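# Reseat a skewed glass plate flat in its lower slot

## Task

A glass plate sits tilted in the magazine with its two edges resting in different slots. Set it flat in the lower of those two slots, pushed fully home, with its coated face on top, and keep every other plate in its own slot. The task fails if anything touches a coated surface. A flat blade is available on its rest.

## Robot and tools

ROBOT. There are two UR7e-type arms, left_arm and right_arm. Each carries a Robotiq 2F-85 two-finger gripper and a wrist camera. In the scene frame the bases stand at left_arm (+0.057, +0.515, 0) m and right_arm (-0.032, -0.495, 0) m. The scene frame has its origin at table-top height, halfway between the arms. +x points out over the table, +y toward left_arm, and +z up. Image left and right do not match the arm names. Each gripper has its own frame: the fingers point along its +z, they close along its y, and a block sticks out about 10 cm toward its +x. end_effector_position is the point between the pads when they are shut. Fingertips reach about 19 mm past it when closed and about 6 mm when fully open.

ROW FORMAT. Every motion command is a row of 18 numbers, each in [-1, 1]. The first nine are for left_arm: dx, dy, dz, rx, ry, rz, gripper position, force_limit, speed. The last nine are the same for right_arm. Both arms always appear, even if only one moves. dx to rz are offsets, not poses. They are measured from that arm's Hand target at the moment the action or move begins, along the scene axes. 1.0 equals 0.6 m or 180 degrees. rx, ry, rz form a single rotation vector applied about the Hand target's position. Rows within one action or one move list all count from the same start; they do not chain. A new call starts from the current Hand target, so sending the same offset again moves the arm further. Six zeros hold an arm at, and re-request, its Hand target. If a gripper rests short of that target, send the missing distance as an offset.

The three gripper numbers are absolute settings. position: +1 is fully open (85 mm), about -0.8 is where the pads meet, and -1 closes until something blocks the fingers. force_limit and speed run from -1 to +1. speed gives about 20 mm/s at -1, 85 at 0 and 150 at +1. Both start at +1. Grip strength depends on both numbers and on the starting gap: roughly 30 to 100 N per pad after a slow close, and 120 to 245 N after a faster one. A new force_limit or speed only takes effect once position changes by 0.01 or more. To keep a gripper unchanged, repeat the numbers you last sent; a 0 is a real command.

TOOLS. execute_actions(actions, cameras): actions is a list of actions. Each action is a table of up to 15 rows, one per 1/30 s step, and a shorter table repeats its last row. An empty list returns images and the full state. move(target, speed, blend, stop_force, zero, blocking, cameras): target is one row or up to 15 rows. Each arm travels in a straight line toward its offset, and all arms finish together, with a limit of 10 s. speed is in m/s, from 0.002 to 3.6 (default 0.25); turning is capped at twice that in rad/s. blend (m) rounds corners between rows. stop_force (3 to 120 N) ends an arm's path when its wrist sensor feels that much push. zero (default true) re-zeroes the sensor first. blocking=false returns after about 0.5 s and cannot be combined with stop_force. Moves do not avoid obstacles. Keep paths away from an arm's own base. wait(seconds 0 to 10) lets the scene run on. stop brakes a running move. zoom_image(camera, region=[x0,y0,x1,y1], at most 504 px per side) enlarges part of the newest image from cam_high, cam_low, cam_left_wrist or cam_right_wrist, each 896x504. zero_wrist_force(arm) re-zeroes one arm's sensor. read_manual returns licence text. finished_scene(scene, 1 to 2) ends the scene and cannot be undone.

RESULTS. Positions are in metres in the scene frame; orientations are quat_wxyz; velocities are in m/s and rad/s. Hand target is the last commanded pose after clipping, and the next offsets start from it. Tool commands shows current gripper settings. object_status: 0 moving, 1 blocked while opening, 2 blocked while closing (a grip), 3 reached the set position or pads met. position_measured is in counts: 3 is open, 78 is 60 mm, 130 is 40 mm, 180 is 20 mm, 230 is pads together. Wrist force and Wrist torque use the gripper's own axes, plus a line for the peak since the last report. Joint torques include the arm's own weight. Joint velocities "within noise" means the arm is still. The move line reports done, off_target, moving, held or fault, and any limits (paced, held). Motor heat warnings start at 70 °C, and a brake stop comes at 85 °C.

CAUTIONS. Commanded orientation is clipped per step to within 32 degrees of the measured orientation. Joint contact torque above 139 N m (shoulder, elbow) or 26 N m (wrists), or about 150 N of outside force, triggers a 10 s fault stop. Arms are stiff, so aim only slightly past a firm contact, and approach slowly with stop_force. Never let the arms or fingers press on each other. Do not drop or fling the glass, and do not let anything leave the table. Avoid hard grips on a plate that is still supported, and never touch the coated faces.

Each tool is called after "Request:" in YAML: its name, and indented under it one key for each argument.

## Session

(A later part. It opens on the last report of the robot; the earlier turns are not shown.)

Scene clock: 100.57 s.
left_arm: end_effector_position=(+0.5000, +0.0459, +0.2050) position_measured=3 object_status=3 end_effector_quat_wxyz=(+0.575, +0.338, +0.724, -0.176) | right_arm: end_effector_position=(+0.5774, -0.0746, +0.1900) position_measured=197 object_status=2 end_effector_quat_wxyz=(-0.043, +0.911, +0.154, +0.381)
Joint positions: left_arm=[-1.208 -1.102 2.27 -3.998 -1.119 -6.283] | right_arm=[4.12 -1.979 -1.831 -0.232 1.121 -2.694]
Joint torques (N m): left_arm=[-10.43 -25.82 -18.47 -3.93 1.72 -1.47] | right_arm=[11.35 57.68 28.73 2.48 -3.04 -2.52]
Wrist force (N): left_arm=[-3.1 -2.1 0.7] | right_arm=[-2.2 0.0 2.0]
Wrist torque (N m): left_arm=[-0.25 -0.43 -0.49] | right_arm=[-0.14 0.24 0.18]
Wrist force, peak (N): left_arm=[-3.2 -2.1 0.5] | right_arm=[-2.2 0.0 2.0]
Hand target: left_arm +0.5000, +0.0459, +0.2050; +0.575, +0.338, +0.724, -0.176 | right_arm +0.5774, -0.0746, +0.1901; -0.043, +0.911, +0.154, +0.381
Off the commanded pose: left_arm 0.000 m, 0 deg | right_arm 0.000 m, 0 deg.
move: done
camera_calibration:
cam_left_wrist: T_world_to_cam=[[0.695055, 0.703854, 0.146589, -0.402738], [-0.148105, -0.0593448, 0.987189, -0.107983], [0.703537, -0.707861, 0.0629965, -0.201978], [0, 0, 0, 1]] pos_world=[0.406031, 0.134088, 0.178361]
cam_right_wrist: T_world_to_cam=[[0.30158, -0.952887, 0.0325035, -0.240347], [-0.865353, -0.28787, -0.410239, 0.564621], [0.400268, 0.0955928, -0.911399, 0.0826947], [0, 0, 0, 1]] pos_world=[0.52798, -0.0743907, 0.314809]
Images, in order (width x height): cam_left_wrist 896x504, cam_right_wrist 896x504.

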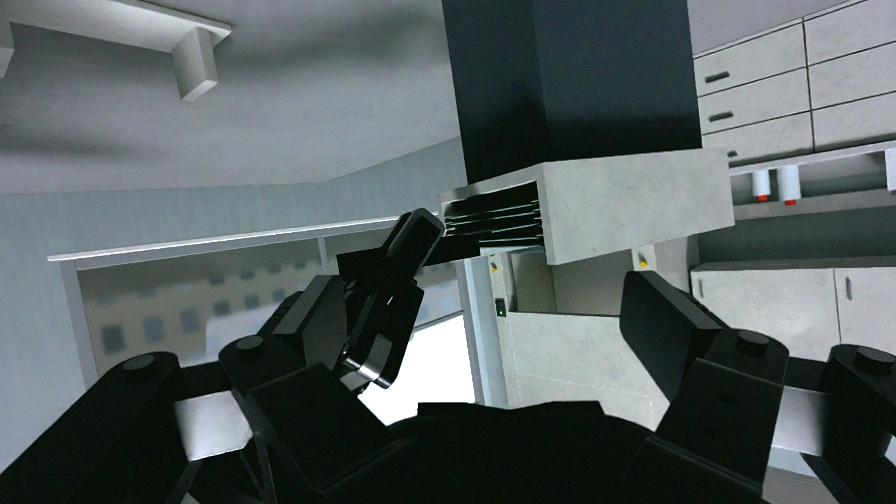

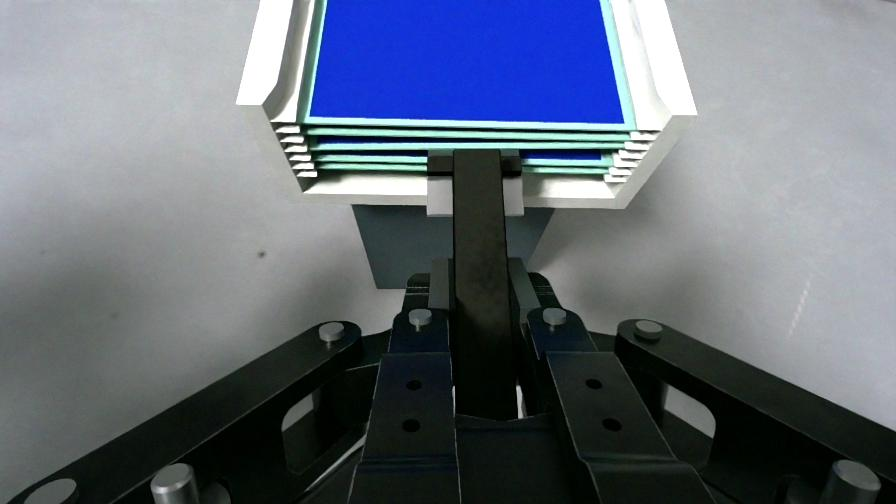

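Request:
move:
  target: [0,0,0,0,0,0,1,1,1,0,0,-0.0002,-0.0042,-0.0014,0,-1,0,-0.8]
  speed: 0.02
  cameras: ["cam_left_wrist","cam_right_wrist"]

Request:
zoom_image:
  camera: "cam_left_wrist"
  region: [440, 180, 550, 260]

Request:
zoom_image:
  camera: "cam_right_wrist"
  region: [470, 80, 680, 220]

Scene clock: 103.93 s.
left_arm: end_effector_position=(+0.5000, +0.0459, +0.2050) position_measured=3 object_status=3 end_effector_quat_wxyz=(+0.575, +0.338, +0.724, -0.176) | right_arm: end_effector_position=(+0.5774, -0.0746, +0.1900) position_measured=197 object_status=2 end_effector_quat_wxyz=(-0.037, +0.910, +0.157, +0.382)
Joint positions: left_arm=[-1.208 -1.102 2.27 -3.998 -1.119 -6.283] | right_arm=[4.124 -1.98 -1.829 -0.239 1.11 -2.699]
Joint torques (N m): left_arm=[-11.23 -24.92 -18.78 -4.02 1.63 -1.5] | right_arm=[12.78 28.48 29.57 2.95 -3.45 -2.7]
Wrist force (N): left_arm=[-3.1 -2.3 0.6] | right_arm=[-2.9 0.3 1.7]
Wrist torque (N m): left_arm=[-0.27 -0.43 -0.49] | right_arm=[-0.09 0.27 0.21]
Wrist force, peak (N): left_arm=[-3.1 -2.4 0.5] | right_arm=[-4.0 0.2 2.6]
Hand target: left_arm +0.5000, +0.0459, +0.2050; +0.575, +0.338, +0.724, -0.176 | right_arm +0.5774, -0.0746, +0.1900; -0.037, +0.910, +0.157, +0.382
Off the commanded pose: left_arm 0.000 m, 0 deg | right_arm 0.000 m, 0 deg.
move: done
camera_calibration:
cam_left_wrist: T_world_to_cam=[[0.695055, 0.703854, 0.146589, -0.402738], [-0.148105, -0.0593448, 0.987189, -0.107983], [0.703537, -0.707861, 0.0629965, -0.201978], [0, 0, 0, 1]] pos_world=[0.406031, 0.134088, 0.178361]
cam_right_wrist: T_world_to_cam=[[0.301429, -0.952378, 0.0459975, -0.242755], [-0.863594, -0.293141, -0.410212, 0.563147], [0.404161, 0.0839268, -0.910829, 0.0794872], [0, 0, 0, 1]] pos_world=[0.527378, -0.0727846, 0.314575]
Images, in order (width x height): cam_left_wrist 896x504, cam_right_wrist 896x504.

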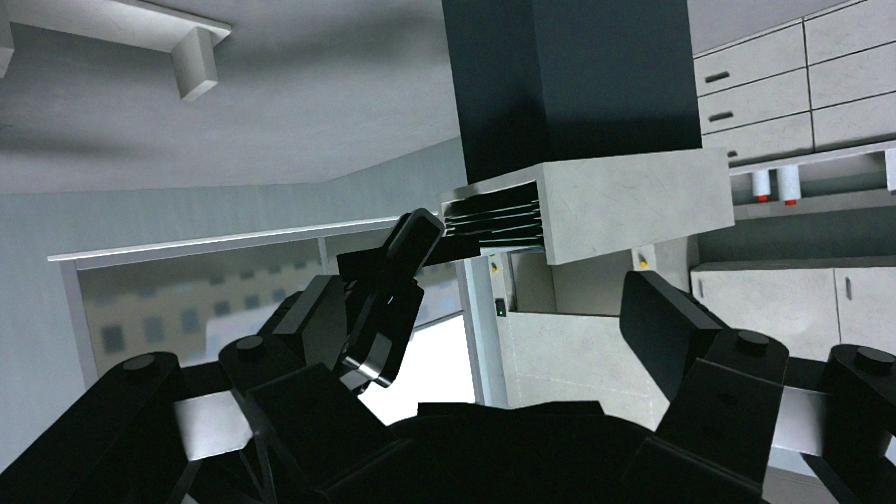

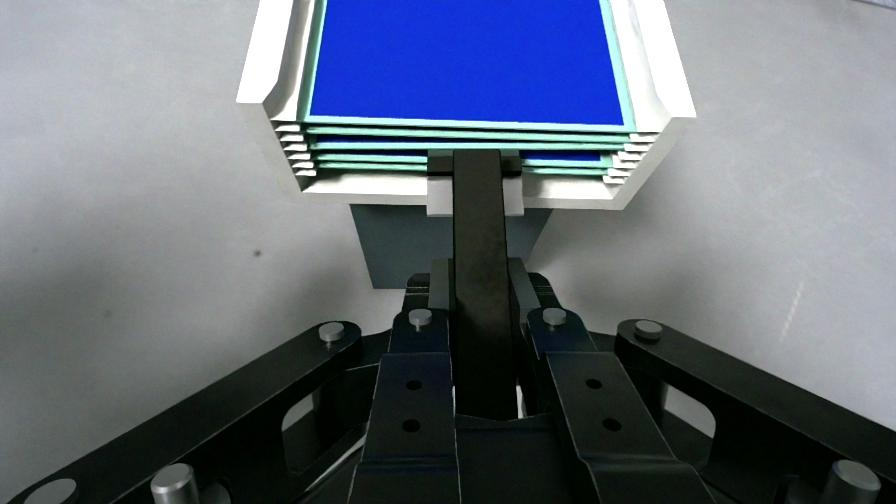

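Scaled by 4.582 from the camera's 896x504 image, which has a finer 1280x720 frame.

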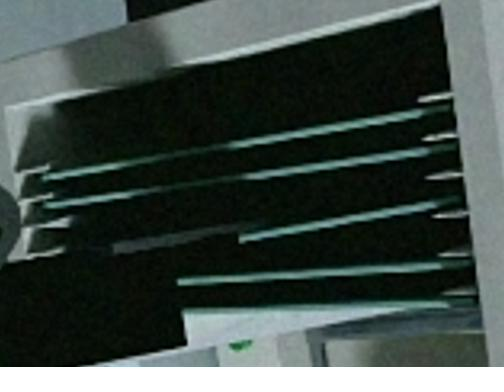

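Scaled by 2.400 from the camera's 896x504 image, which has a finer 1280x720 frame.

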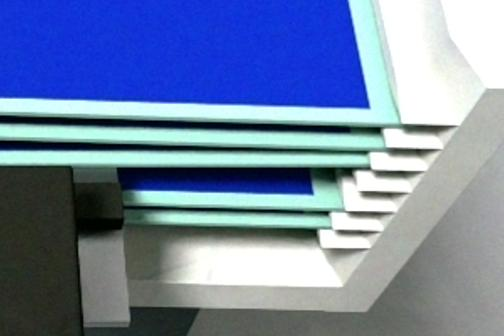

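Request:
move:
  target: [0,0,0,0,0,0,1,1,1,0,0,-0.0013,0,0,0,-1,0,-0.8]
  speed: 0.02
  cameras: ["cam_left_wrist","cam_right_wrist"]

Request:
zoom_image:
  camera: "cam_left_wrist"
  region: [500, 190, 550, 250]

Request:
zoom_image:
  camera: "cam_right_wrist"
  region: [550, 110, 660, 200]

Request:
zoom_image:
  camera: "cam_right_wrist"
  region: [250, 110, 360, 200]

Scene clock: 106.13 s.
left_arm: end_effector_position=(+0.5000, +0.0459, +0.2050) position_measured=3 object_status=3 end_effector_quat_wxyz=(+0.575, +0.338, +0.724, -0.176) | right_arm: end_effector_position=(+0.5774, -0.0746, +0.1892) position_measured=197 object_status=2 end_effector_quat_wxyz=(-0.037, +0.910, +0.157, +0.382)
Joint positions: left_arm=[-1.208 -1.102 2.27 -3.998 -1.119 -6.283] | right_arm=[4.124 -1.981 -1.829 -0.238 1.11 -2.699]
Joint torques (N m): left_arm=[-10.9 -24.57 -17.89 -4 1.69 -1.57] | right_arm=[11.66 28.65 14.6 5.38 -2.89 -2.39]
Wrist force (N): left_arm=[-2.8 -2.2 0.8] | right_arm=[-2.3 -0.2 1.7]
Wrist torque (N m): left_arm=[-0.27 -0.47 -0.49] | right_arm=[-0.17 0.31 0.20]
Wrist force, peak (N): left_arm=[-3.3 -1.8 0.8] | right_arm=[-3.1 0.2 2.2]
Hand target: left_arm +0.5000, +0.0459, +0.2050; +0.575, +0.338, +0.724, -0.176 | right_arm +0.5774, -0.0746, +0.1892; -0.037, +0.910, +0.157, +0.382
Off the commanded pose: left_arm 0.000 m, 0 deg | right_arm 0.000 m, 0 deg.
move: done
camera_calibration:
cam_left_wrist: T_world_to_cam=[[0.695055, 0.703854, 0.146589, -0.402738], [-0.148105, -0.0593448, 0.987189, -0.107983], [0.703537, -0.707861, 0.0629965, -0.201978], [0, 0, 0, 1]] pos_world=[0.406031, 0.134088, 0.178361]
cam_right_wrist: T_world_to_cam=[[0.301422, -0.952359, 0.0464499, -0.24286], [-0.86355, -0.29332, -0.410176, 0.562812], [0.404259, 0.0835243, -0.910823, 0.0787659], [0, 0, 0, 1]] pos_world=[0.527378, -0.0727844, 0.313874]
Images, in order (width x height): cam_left_wrist 896x504, cam_right_wrist 896x504.

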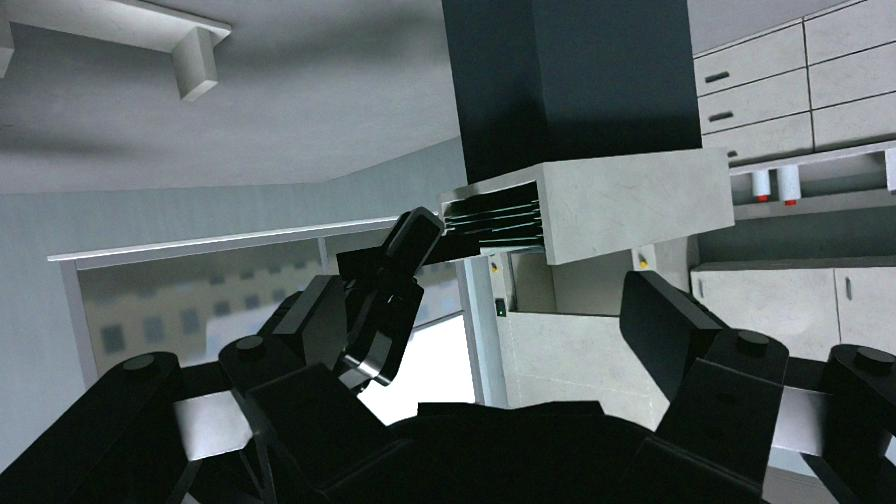

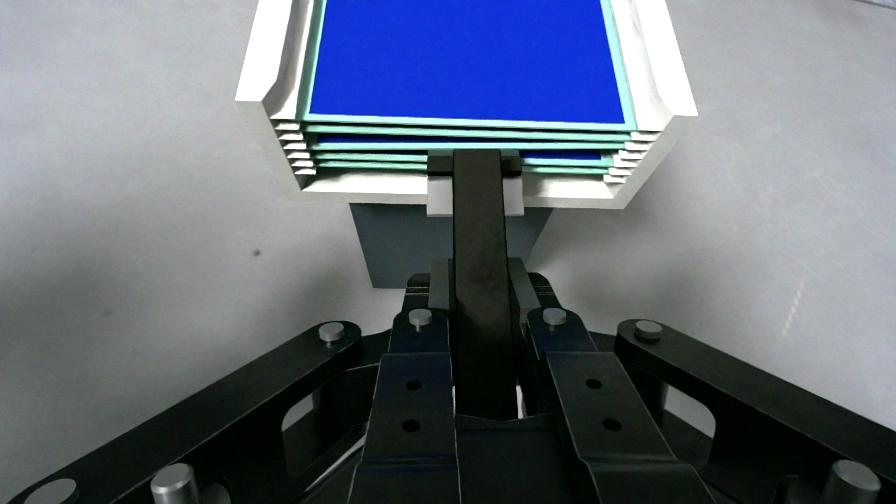

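Scaled by 8.400 from the camera's 896x504 image, which has a finer 1280x720 frame.

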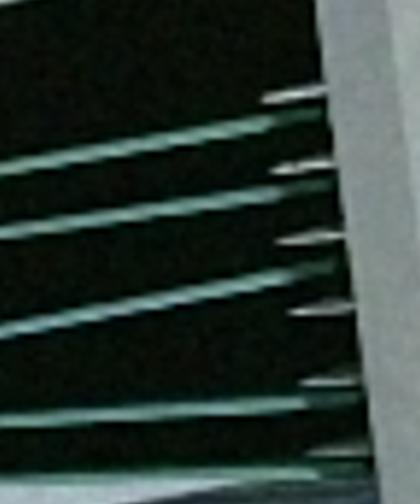

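Scaled by 4.582 from the camera's 896x504 image, which has a finer 1280x720 frame.

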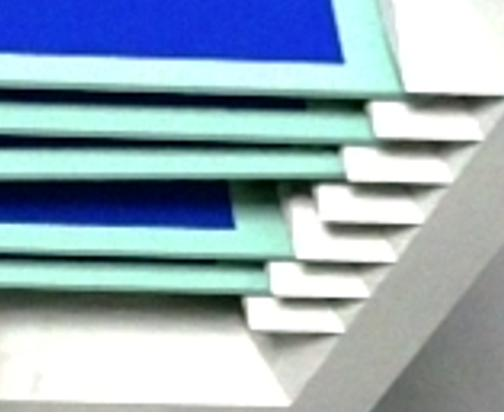

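Scaled by 4.582 from the camera's 896x504 image, which has a finer 1280x720 frame.

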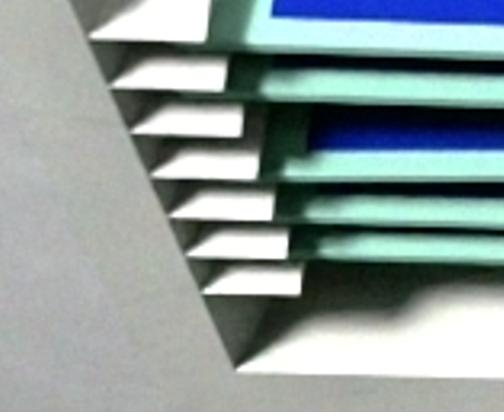

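Request:
move:
  target:
    - [0,0,0,0,0,0,1,1,1,0,0,0.0008,0,0,0,-1,0,-0.8]
    - [0,0,0,0,0,0,1,1,1,-0.0475,-0.0156,0.0008,0,0,0,-1,0,-0.8]
  speed: 0.03
  cameras: ["cam_left_wrist","cam_right_wrist"]

Request:
zoom_image:
  camera: "cam_left_wrist"
  region: [405, 170, 555, 275]

Scene clock: 109.83 s.
left_arm: end_effector_position=(+0.5000, +0.0459, +0.2050) position_measured=3 object_status=3 end_effector_quat_wxyz=(+0.575, +0.338, +0.724, -0.176) | right_arm: end_effector_position=(+0.5491, -0.0840, +0.1897) position_measured=197 object_status=2 end_effector_quat_wxyz=(-0.037, +0.910, +0.157, +0.382)
Joint positions: left_arm=[-1.208 -1.102 2.27 -3.998 -1.119 -6.283] | right_arm=[4.157 -1.923 -1.913 -0.226 1.09 -2.67]
Joint torques (N m): left_arm=[-11.11 -25.33 -18.44 -3.92 1.63 -1.51] | right_arm=[12.65 54.17 13.84 5.36 -3.11 2.63]
Wrist force (N): left_arm=[-3.0 -1.5 0.5] | right_arm=[-2.3 0.1 1.5]
Wrist torque (N m): left_arm=[-0.14 -0.44 -0.48] | right_arm=[-0.12 0.29 0.10]
Wrist force, peak (N): left_arm=[-3.1 -2.2 0.8] | right_arm=[-2.3 0.3 2.0]
Hand target: left_arm +0.5000, +0.0459, +0.2050; +0.575, +0.338, +0.724, -0.176 | right_arm +0.5489, -0.0840, +0.1897; -0.037, +0.910, +0.157, +0.382
Off the commanded pose: left_arm 0.000 m, 0 deg | right_arm 0.000 m, 0 deg.
move: done
camera_calibration:
cam_left_wrist: T_world_to_cam=[[0.695055, 0.703854, 0.146589, -0.402738], [-0.148105, -0.0593448, 0.987189, -0.107983], [0.703537, -0.707861, 0.0629965, -0.201978], [0, 0, 0, 1]] pos_world=[0.406031, 0.134088, 0.178361]
cam_right_wrist: T_world_to_cam=[[0.301422, -0.952359, 0.0464499, -0.243175], [-0.86355, -0.29332, -0.410176, 0.535724], [0.404259, 0.0835243, -0.910823, 0.091388], [0, 0, 0, 1]] pos_world=[0.498978, -0.0820844, 0.314274]
Images, in order (width x height): cam_left_wrist 896x504, cam_right_wrist 896x504.

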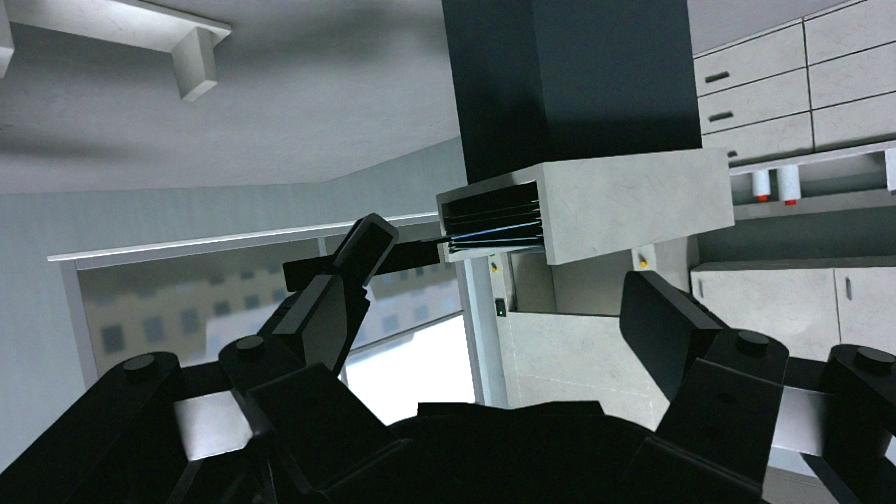

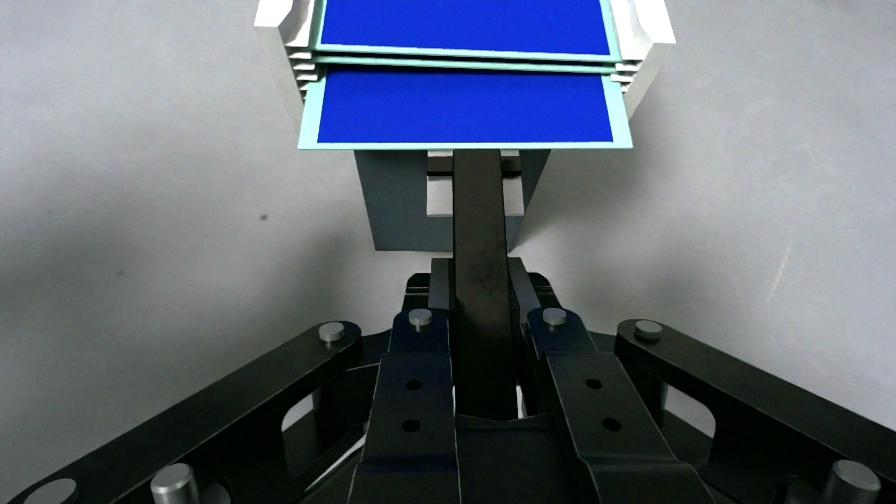

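Scaled by 3.360 from the camera's 896x504 image, which has a finer 1280x720 frame.

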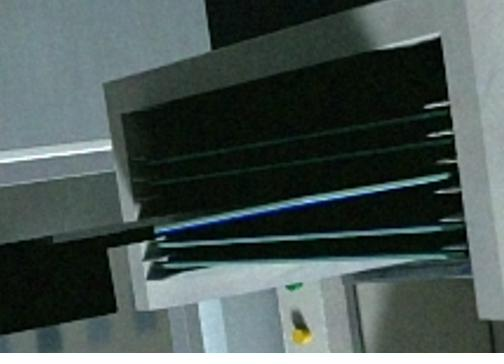

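Request:
move:
  target: [0,0,0,0,0,0,1,1,1,-0.2217,-0.0728,0,0,0,0,-1,0,-0.8]
  speed: 0.06
  cameras: ["cam_high","cam_left_wrist","cam_right_wrist"]

Request:
zoom_image:
  camera: "cam_high"
  region: [320, 200, 520, 320]

Request:
zoom_image:
  camera: "cam_left_wrist"
  region: [190, 150, 590, 290]

Scene clock: 113.83 s.
left_arm: end_effector_position=(+0.5000, +0.0459, +0.2050) position_measured=3 object_status=3 end_effector_quat_wxyz=(+0.575, +0.338, +0.724, -0.176) | right_arm: end_effector_position=(+0.4161, -0.1276, +0.1896) position_measured=197 object_status=2 end_effector_quat_wxyz=(-0.037, +0.910, +0.157, +0.382)
Joint positions: left_arm=[-1.208 -1.102 2.27 -3.998 -1.119 -6.283] | right_arm=[4.367 -1.632 -2.261 -0.273 0.971 -2.467]
Joint torques (N m): left_arm=[-10.78 -26.4 -16.96 -3.88 1.74 -1.35] | right_arm=[12.66 41.01 14.04 2.1 -3.67 2.44]
Wrist force (N): left_arm=[-2.5 -2.0 0.6] | right_arm=[-2.4 0.1 1.5]
Wrist torque (N m): left_arm=[-0.23 -0.52 -0.49] | right_arm=[-0.11 0.30 0.09]
Wrist force, peak (N): left_arm=[-3.2 -2.3 0.7] | right_arm=[-2.7 0.0 1.4]
Hand target: left_arm +0.5000, +0.0459, +0.2050; +0.575, +0.338, +0.724, -0.176 | right_arm +0.4159, -0.1277, +0.1897; -0.037, +0.910, +0.157, +0.382
Off the commanded pose: left_arm 0.000 m, 0 deg | right_arm 0.000 m, 0 deg.
move: done
camera_calibration:
cam_left_wrist: T_world_to_cam=[[0.695055, 0.703854, 0.146589, -0.402738], [-0.148105, -0.0593448, 0.987189, -0.107983], [0.703537, -0.707861, 0.0629965, -0.201978], [0, 0, 0, 1]] pos_world=[0.406031, 0.134088, 0.178361]
cam_right_wrist: T_world_to_cam=[[0.301422, -0.952359, 0.0464499, -0.244734], [-0.86355, -0.29332, -0.410176, 0.40814], [0.404259, 0.0835243, -0.910823, 0.148764], [0, 0, 0, 1]] pos_world=[0.366078, -0.125784, 0.314274]
Images, in order (width x height): cam_high 896x504, cam_left_wrist 896x504, cam_right_wrist 896x504.

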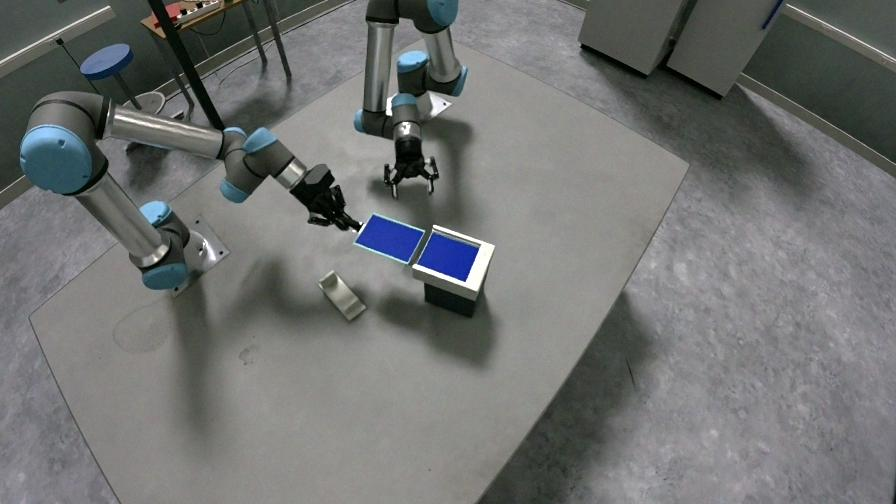

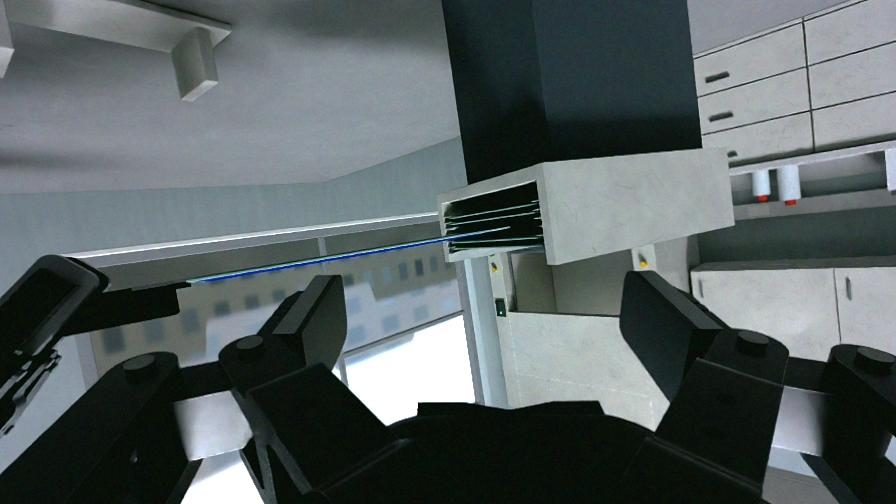

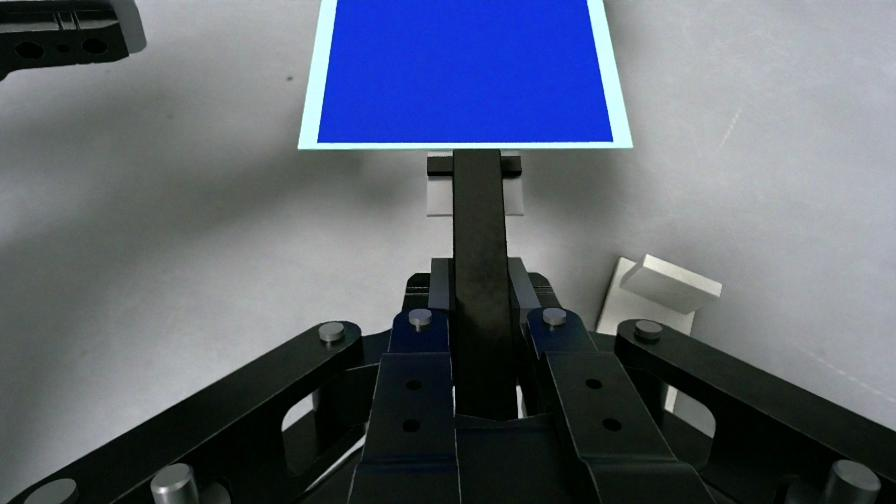

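Scaled by 2.520 from the camera's 896x504 image, which has a finer 1280x720 frame.

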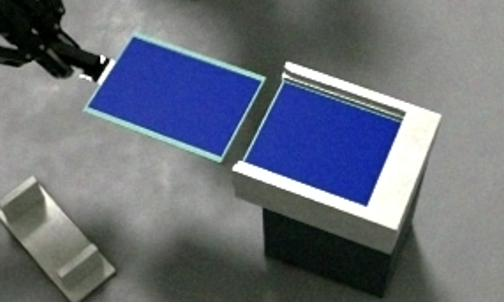

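Scaled by 1.260 from the camera's 896x504 image, which has a finer 1280x720 frame.

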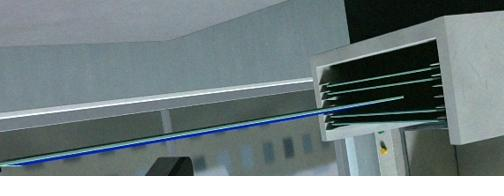

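Request:
move:
  target:
    - [0,0,0,0,0,0,1,1,1,-0.012,-0.004,0,0,0,0,-1,0,-0.8]
    - [0,0,0,0,0,0,1,1,1,-0.012,-0.004,-0.0038,0.0116,0.0038,0,-1,0,-0.8]
  speed: 0.04
  cameras: ["cam_left_wrist","cam_right_wrist"]

Request:
zoom_image:
  camera: "cam_left_wrist"
  region: [405, 170, 555, 275]

Request:
zoom_image:
  camera: "cam_left_wrist"
  region: [160, 240, 300, 300]

Scene clock: 117.73 s.
left_arm: end_effector_position=(+0.5000, +0.0459, +0.2050) position_measured=3 object_status=3 end_effector_quat_wxyz=(+0.575, +0.338, +0.724, -0.176) | right_arm: end_effector_position=(+0.4087, -0.1301, +0.1874) position_measured=197 object_status=2 end_effector_quat_wxyz=(-0.054, +0.911, +0.149, +0.379)
Joint positions: left_arm=[-1.208 -1.102 2.27 -3.998 -1.119 -6.283] | right_arm=[4.371 -1.617 -2.289 -0.241 0.99 -2.448]
Joint torques (N m): left_arm=[-10.96 -25.54 -17.49 -3.92 1.69 -1.28] | right_arm=[-13.43 10.41 13.32 5.02 1.03 2.36]
Wrist force (N): left_arm=[-2.6 -2.0 0.5] | right_arm=[-2.0 0.4 1.9]
Wrist torque (N m): left_arm=[-0.24 -0.51 -0.48] | right_arm=[-0.08 0.25 0.09]
Wrist force, peak (N): left_arm=[-2.9 -2.6 0.9] | right_arm=[-2.4 0.3 1.9]
Hand target: left_arm +0.5000, +0.0459, +0.2050; +0.575, +0.338, +0.724, -0.176 | right_arm +0.4087, -0.1301, +0.1874; -0.055, +0.911, +0.149, +0.379
Off the commanded pose: left_arm 0.000 m, 0 deg | right_arm 0.000 m, 0 deg.
move: done
camera_calibration:
cam_left_wrist: T_world_to_cam=[[0.695055, 0.703854, 0.146589, -0.402738], [-0.148105, -0.0593448, 0.987189, -0.107983], [0.703537, -0.707861, 0.0629965, -0.201978], [0, 0, 0, 1]] pos_world=[0.406031, 0.134088, 0.178361]
cam_right_wrist: T_world_to_cam=[[0.301702, -0.953364, 0.00850565, -0.237841], [-0.868412, -0.278478, -0.410257, 0.404067], [0.393493, 0.116389, -0.91193, 0.158755], [0, 0, 0, 1]] pos_world=[0.360184, -0.132703, 0.312568]
Images, in order (width x height): cam_left_wrist 896x504, cam_right_wrist 896x504.

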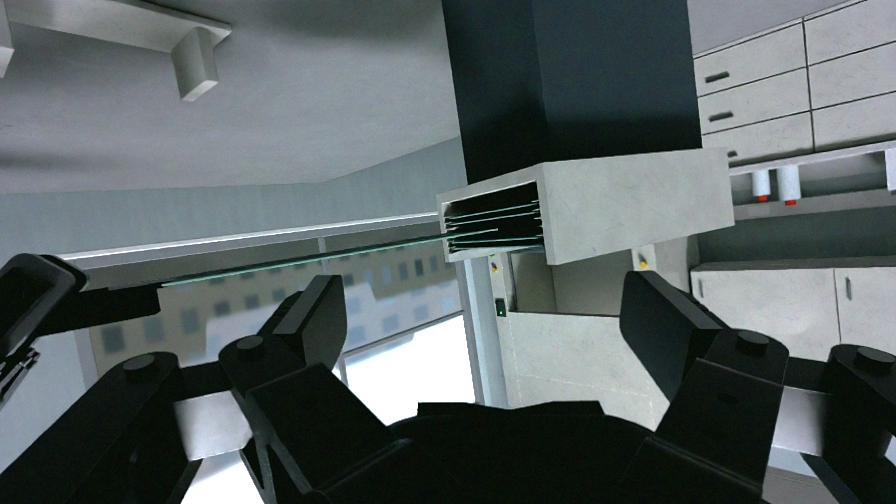

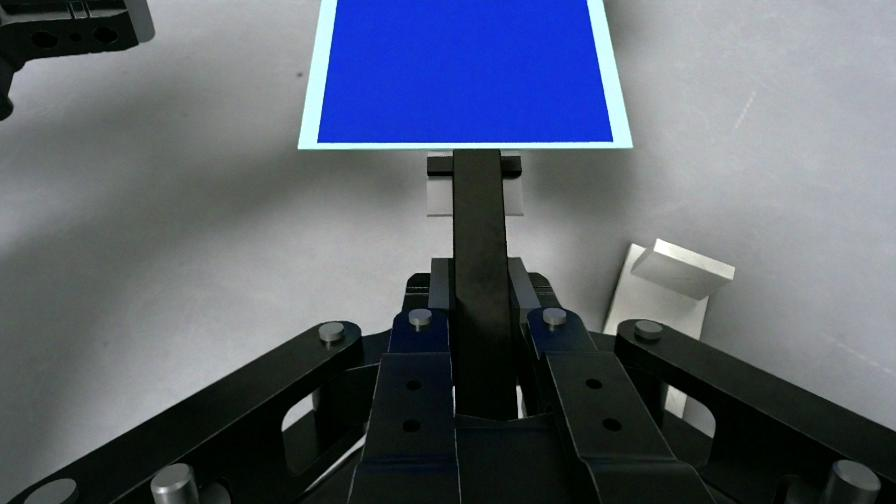

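Scaled by 3.360 from the camera's 896x504 image, which has a finer 1280x720 frame.

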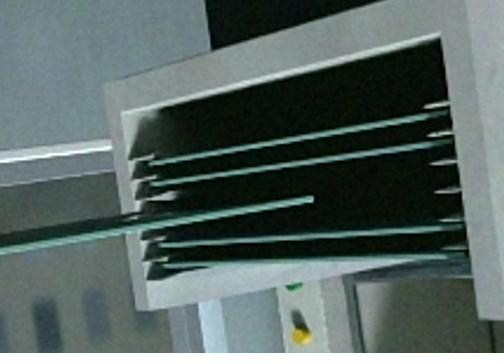

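Scaled by 3.600 from the camera's 896x504 image, which has a finer 1280x720 frame.

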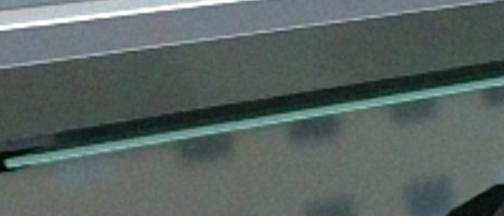

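Request:
move:
  target: [0,0,0,0,0,0,1,1,1,0.0475,0.0156,0,0,0,0,-1,0,-0.8]
  speed: 0.04
  stop_force: 4
  cameras: ["cam_high","cam_left_wrist","cam_right_wrist"]

Request:
zoom_image:
  camera: "cam_left_wrist"
  region: [430, 180, 560, 265]

Request:
zoom_image:
  camera: "cam_high"
  region: [380, 210, 460, 280]

Scene clock: 121.53 s.
left_arm: end_effector_position=(+0.5000, +0.0459, +0.2050) position_measured=3 object_status=3 end_effector_quat_wxyz=(+0.575, +0.338, +0.724, -0.176) | right_arm: end_effector_position=(+0.4372, -0.1207, +0.1874) position_measured=197 object_status=2 end_effector_quat_wxyz=(-0.055, +0.911, +0.149, +0.379)
Joint positions: left_arm=[-1.208 -1.102 2.27 -3.998 -1.119 -6.283] | right_arm=[4.315 -1.686 -2.221 -0.211 1.021 -2.503]
Joint torques (N m): left_arm=[-11.48 -25.84 -18.18 -3.7 1.75 -1.37] | right_arm=[-13.97 13.84 26.77 5.19 1.22 -2.58]
Wrist force (N): left_arm=[-2.5 -1.8 0.6] | right_arm=[-2.2 0.1 1.8]
Wrist torque (N m): left_arm=[-0.21 -0.52 -0.48] | right_arm=[-0.14 0.20 0.19]
Wrist force, peak (N): left_arm=[-3.2 -2.0 1.0] | right_arm=[-2.7 0.1 1.8]
Hand target: left_arm +0.5000, +0.0459, +0.2050; +0.575, +0.338, +0.724, -0.176 | right_arm +0.4372, -0.1207, +0.1874; -0.055, +0.911, +0.149, +0.379
Off the commanded pose: left_arm 0.000 m, 0 deg | right_arm 0.000 m, 0 deg.
move: done
camera_calibration:
cam_left_wrist: T_world_to_cam=[[0.695055, 0.703854, 0.146589, -0.402738], [-0.148105, -0.0593448, 0.987189, -0.107983], [0.703537, -0.707861, 0.0629965, -0.201978], [0, 0, 0, 1]] pos_world=[0.406031, 0.134088, 0.178361]
cam_right_wrist: T_world_to_cam=[[0.301746, -0.953353, 0.00817836, -0.237487], [-0.868441, -0.27839, -0.410255, 0.431428], [0.393395, 0.11669, -0.911934, 0.146536], [0, 0, 0, 1]] pos_world=[0.388684, -0.123403, 0.312569]
Images, in order (width x height): cam_high 896x504, cam_left_wrist 896x504, cam_right_wrist 896x504.

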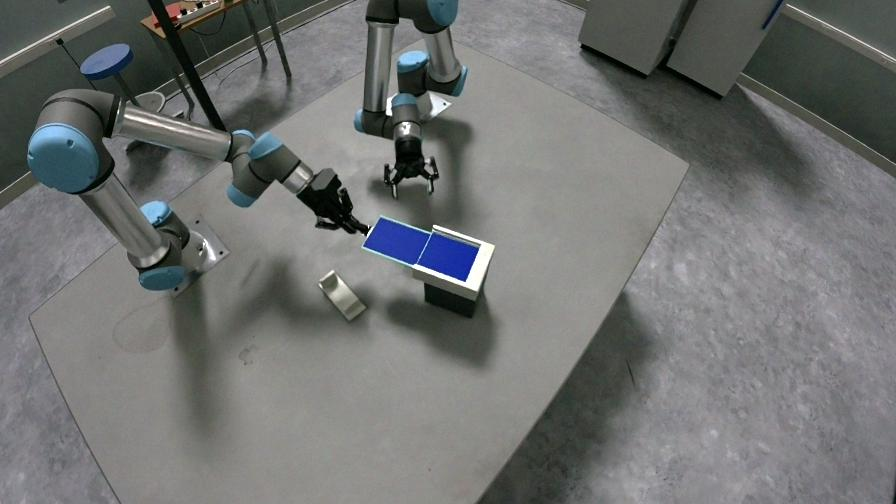

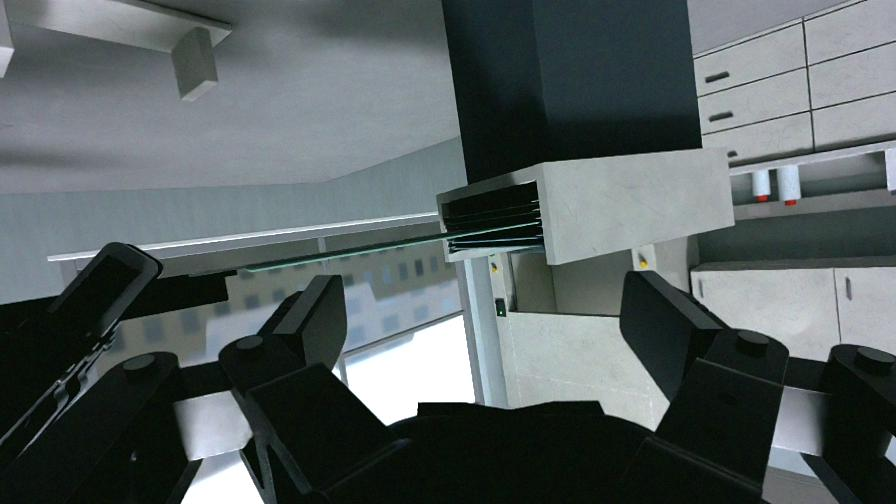

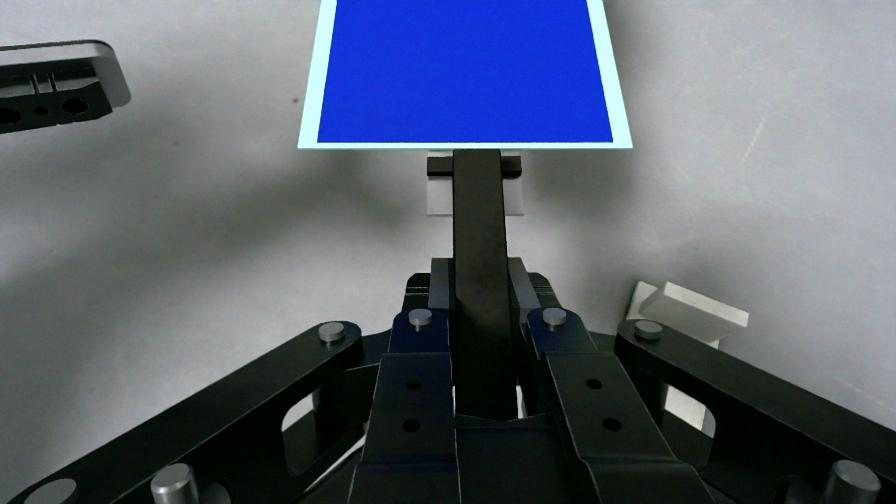

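Scaled by 3.877 from the camera's 896x504 image, which has a finer 1280x720 frame.

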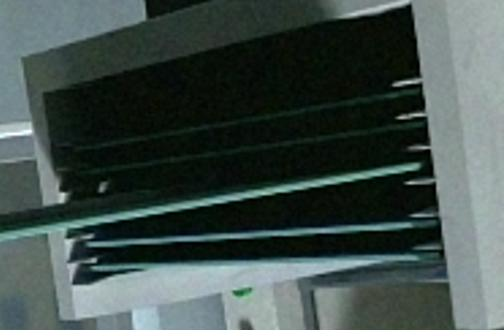

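Scaled by 6.300 from the camera's 896x504 image, which has a finer 1280x720 frame.

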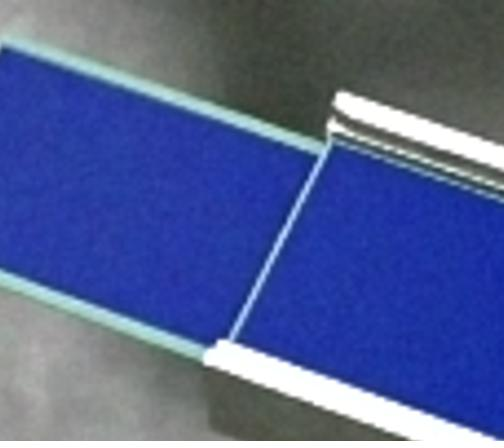

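Request:
move:
  target: [0,0,0,0,0,0,1,1,1,0.2313,0.0762,0,0,0,0,-1,0,-0.8]
  speed: 0.04
  stop_force: 4
  cameras: ["cam_left_wrist","cam_right_wrist"]

Request:
zoom_image:
  camera: "cam_left_wrist"
  region: [500, 190, 550, 250]

Request:
zoom_image:
  camera: "cam_right_wrist"
  region: [250, 80, 460, 220]

Request:
zoom_image:
  camera: "cam_right_wrist"
  region: [470, 80, 680, 220]

Scene clock: 127.43 s.
left_arm: end_effector_position=(+0.5000, +0.0459, +0.2050) position_measured=3 object_status=3 end_effector_quat_wxyz=(+0.575, +0.338, +0.724, -0.176) | right_arm: end_effector_position=(+0.5760, -0.0750, +0.1874) position_measured=197 object_status=2 end_effector_quat_wxyz=(-0.055, +0.911, +0.149, +0.379)
Joint positions: left_arm=[-1.208 -1.102 2.27 -3.998 -1.119 -6.283] | right_arm=[4.115 -1.98 -1.841 -0.211 1.14 -2.685]
Joint torques (N m): left_arm=[-11.14 -26.8 -17.01 -3.64 1.6 -1.4] | right_arm=[-13.27 28.02 28.34 2.73 1.55 -2.72]
Wrist force (N): left_arm=[-2.4 -1.9 0.8] | right_arm=[-2.4 0.3 1.8]
Wrist torque (N m): left_arm=[-0.21 -0.53 -0.48] | right_arm=[-0.10 0.26 0.19]
Wrist force, peak (N): left_arm=[-3.3 -2.1 0.7] | right_arm=[-2.7 -0.1 2.1]
Hand target: left_arm +0.5000, +0.0459, +0.2050; +0.575, +0.338, +0.724, -0.176 | right_arm +0.5760, -0.0750, +0.1874; -0.055, +0.911, +0.149, +0.379
Off the commanded pose: left_arm 0.000 m, 0 deg | right_arm 0.000 m, 0 deg.
move: done
camera_calibration:
cam_left_wrist: T_world_to_cam=[[0.695055, 0.703854, 0.146589, -0.402738], [-0.148105, -0.0593448, 0.987189, -0.107983], [0.703537, -0.707861, 0.0629965, -0.201978], [0, 0, 0, 1]] pos_world=[0.406031, 0.134088, 0.178361]
cam_right_wrist: T_world_to_cam=[[0.301746, -0.953353, 0.00817836, -0.235801], [-0.868441, -0.27839, -0.410255, 0.56469], [0.393395, 0.11669, -0.911934, 0.0866002], [0, 0, 0, 1]] pos_world=[0.527484, -0.0777033, 0.312569]
Images, in order (width x height): cam_left_wrist 896x504, cam_right_wrist 896x504.

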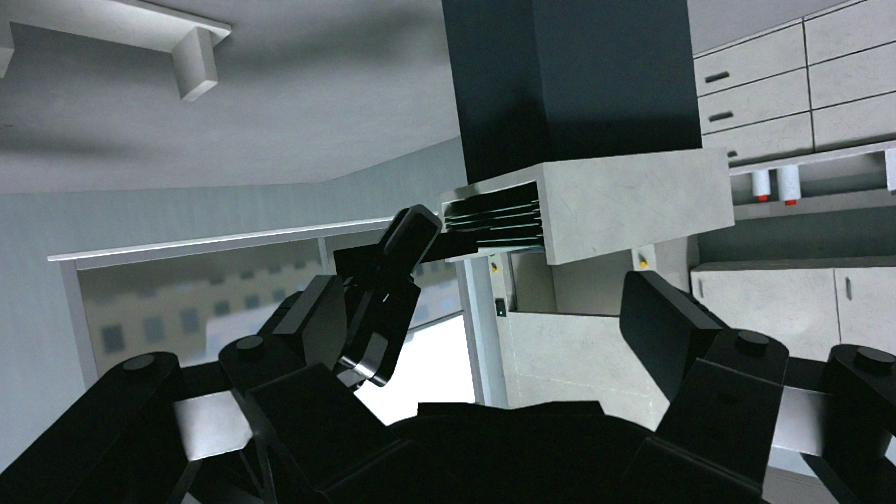

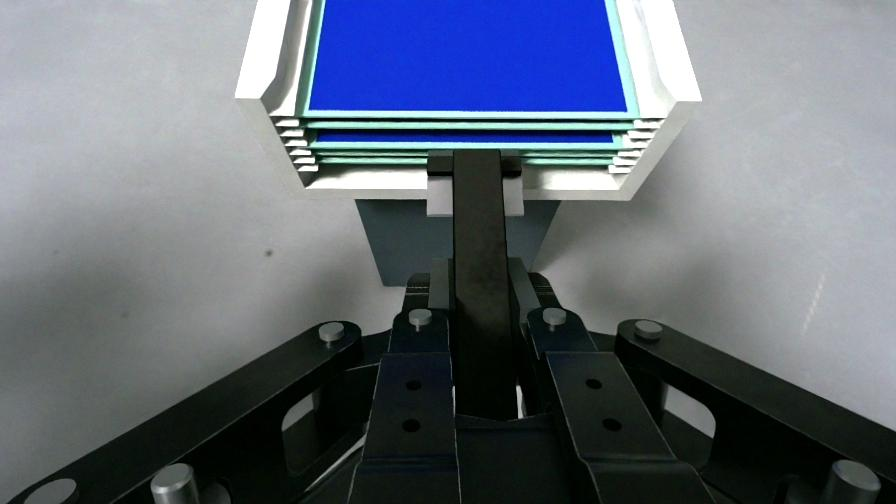

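Scaled by 8.400 from the camera's 896x504 image, which has a finer 1280x720 frame.

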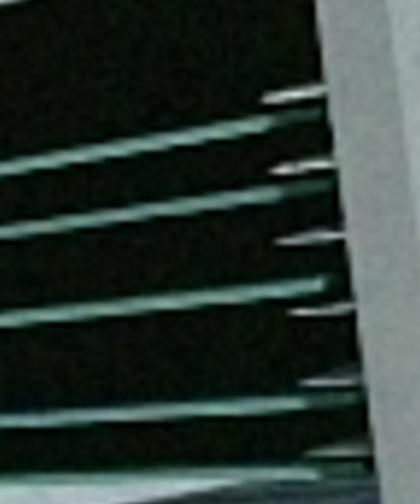

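Scaled by 2.400 from the camera's 896x504 image, which has a finer 1280x720 frame.

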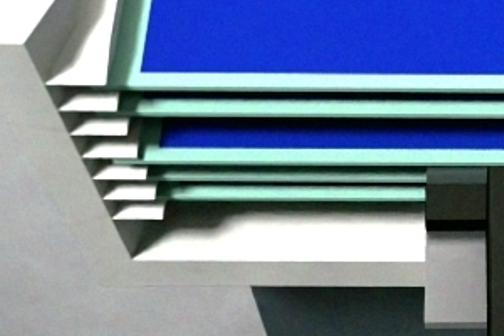

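Scaled by 2.400 from the camera's 896x504 image, which has a finer 1280x720 frame.

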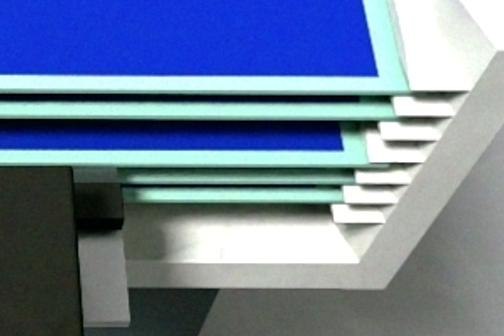

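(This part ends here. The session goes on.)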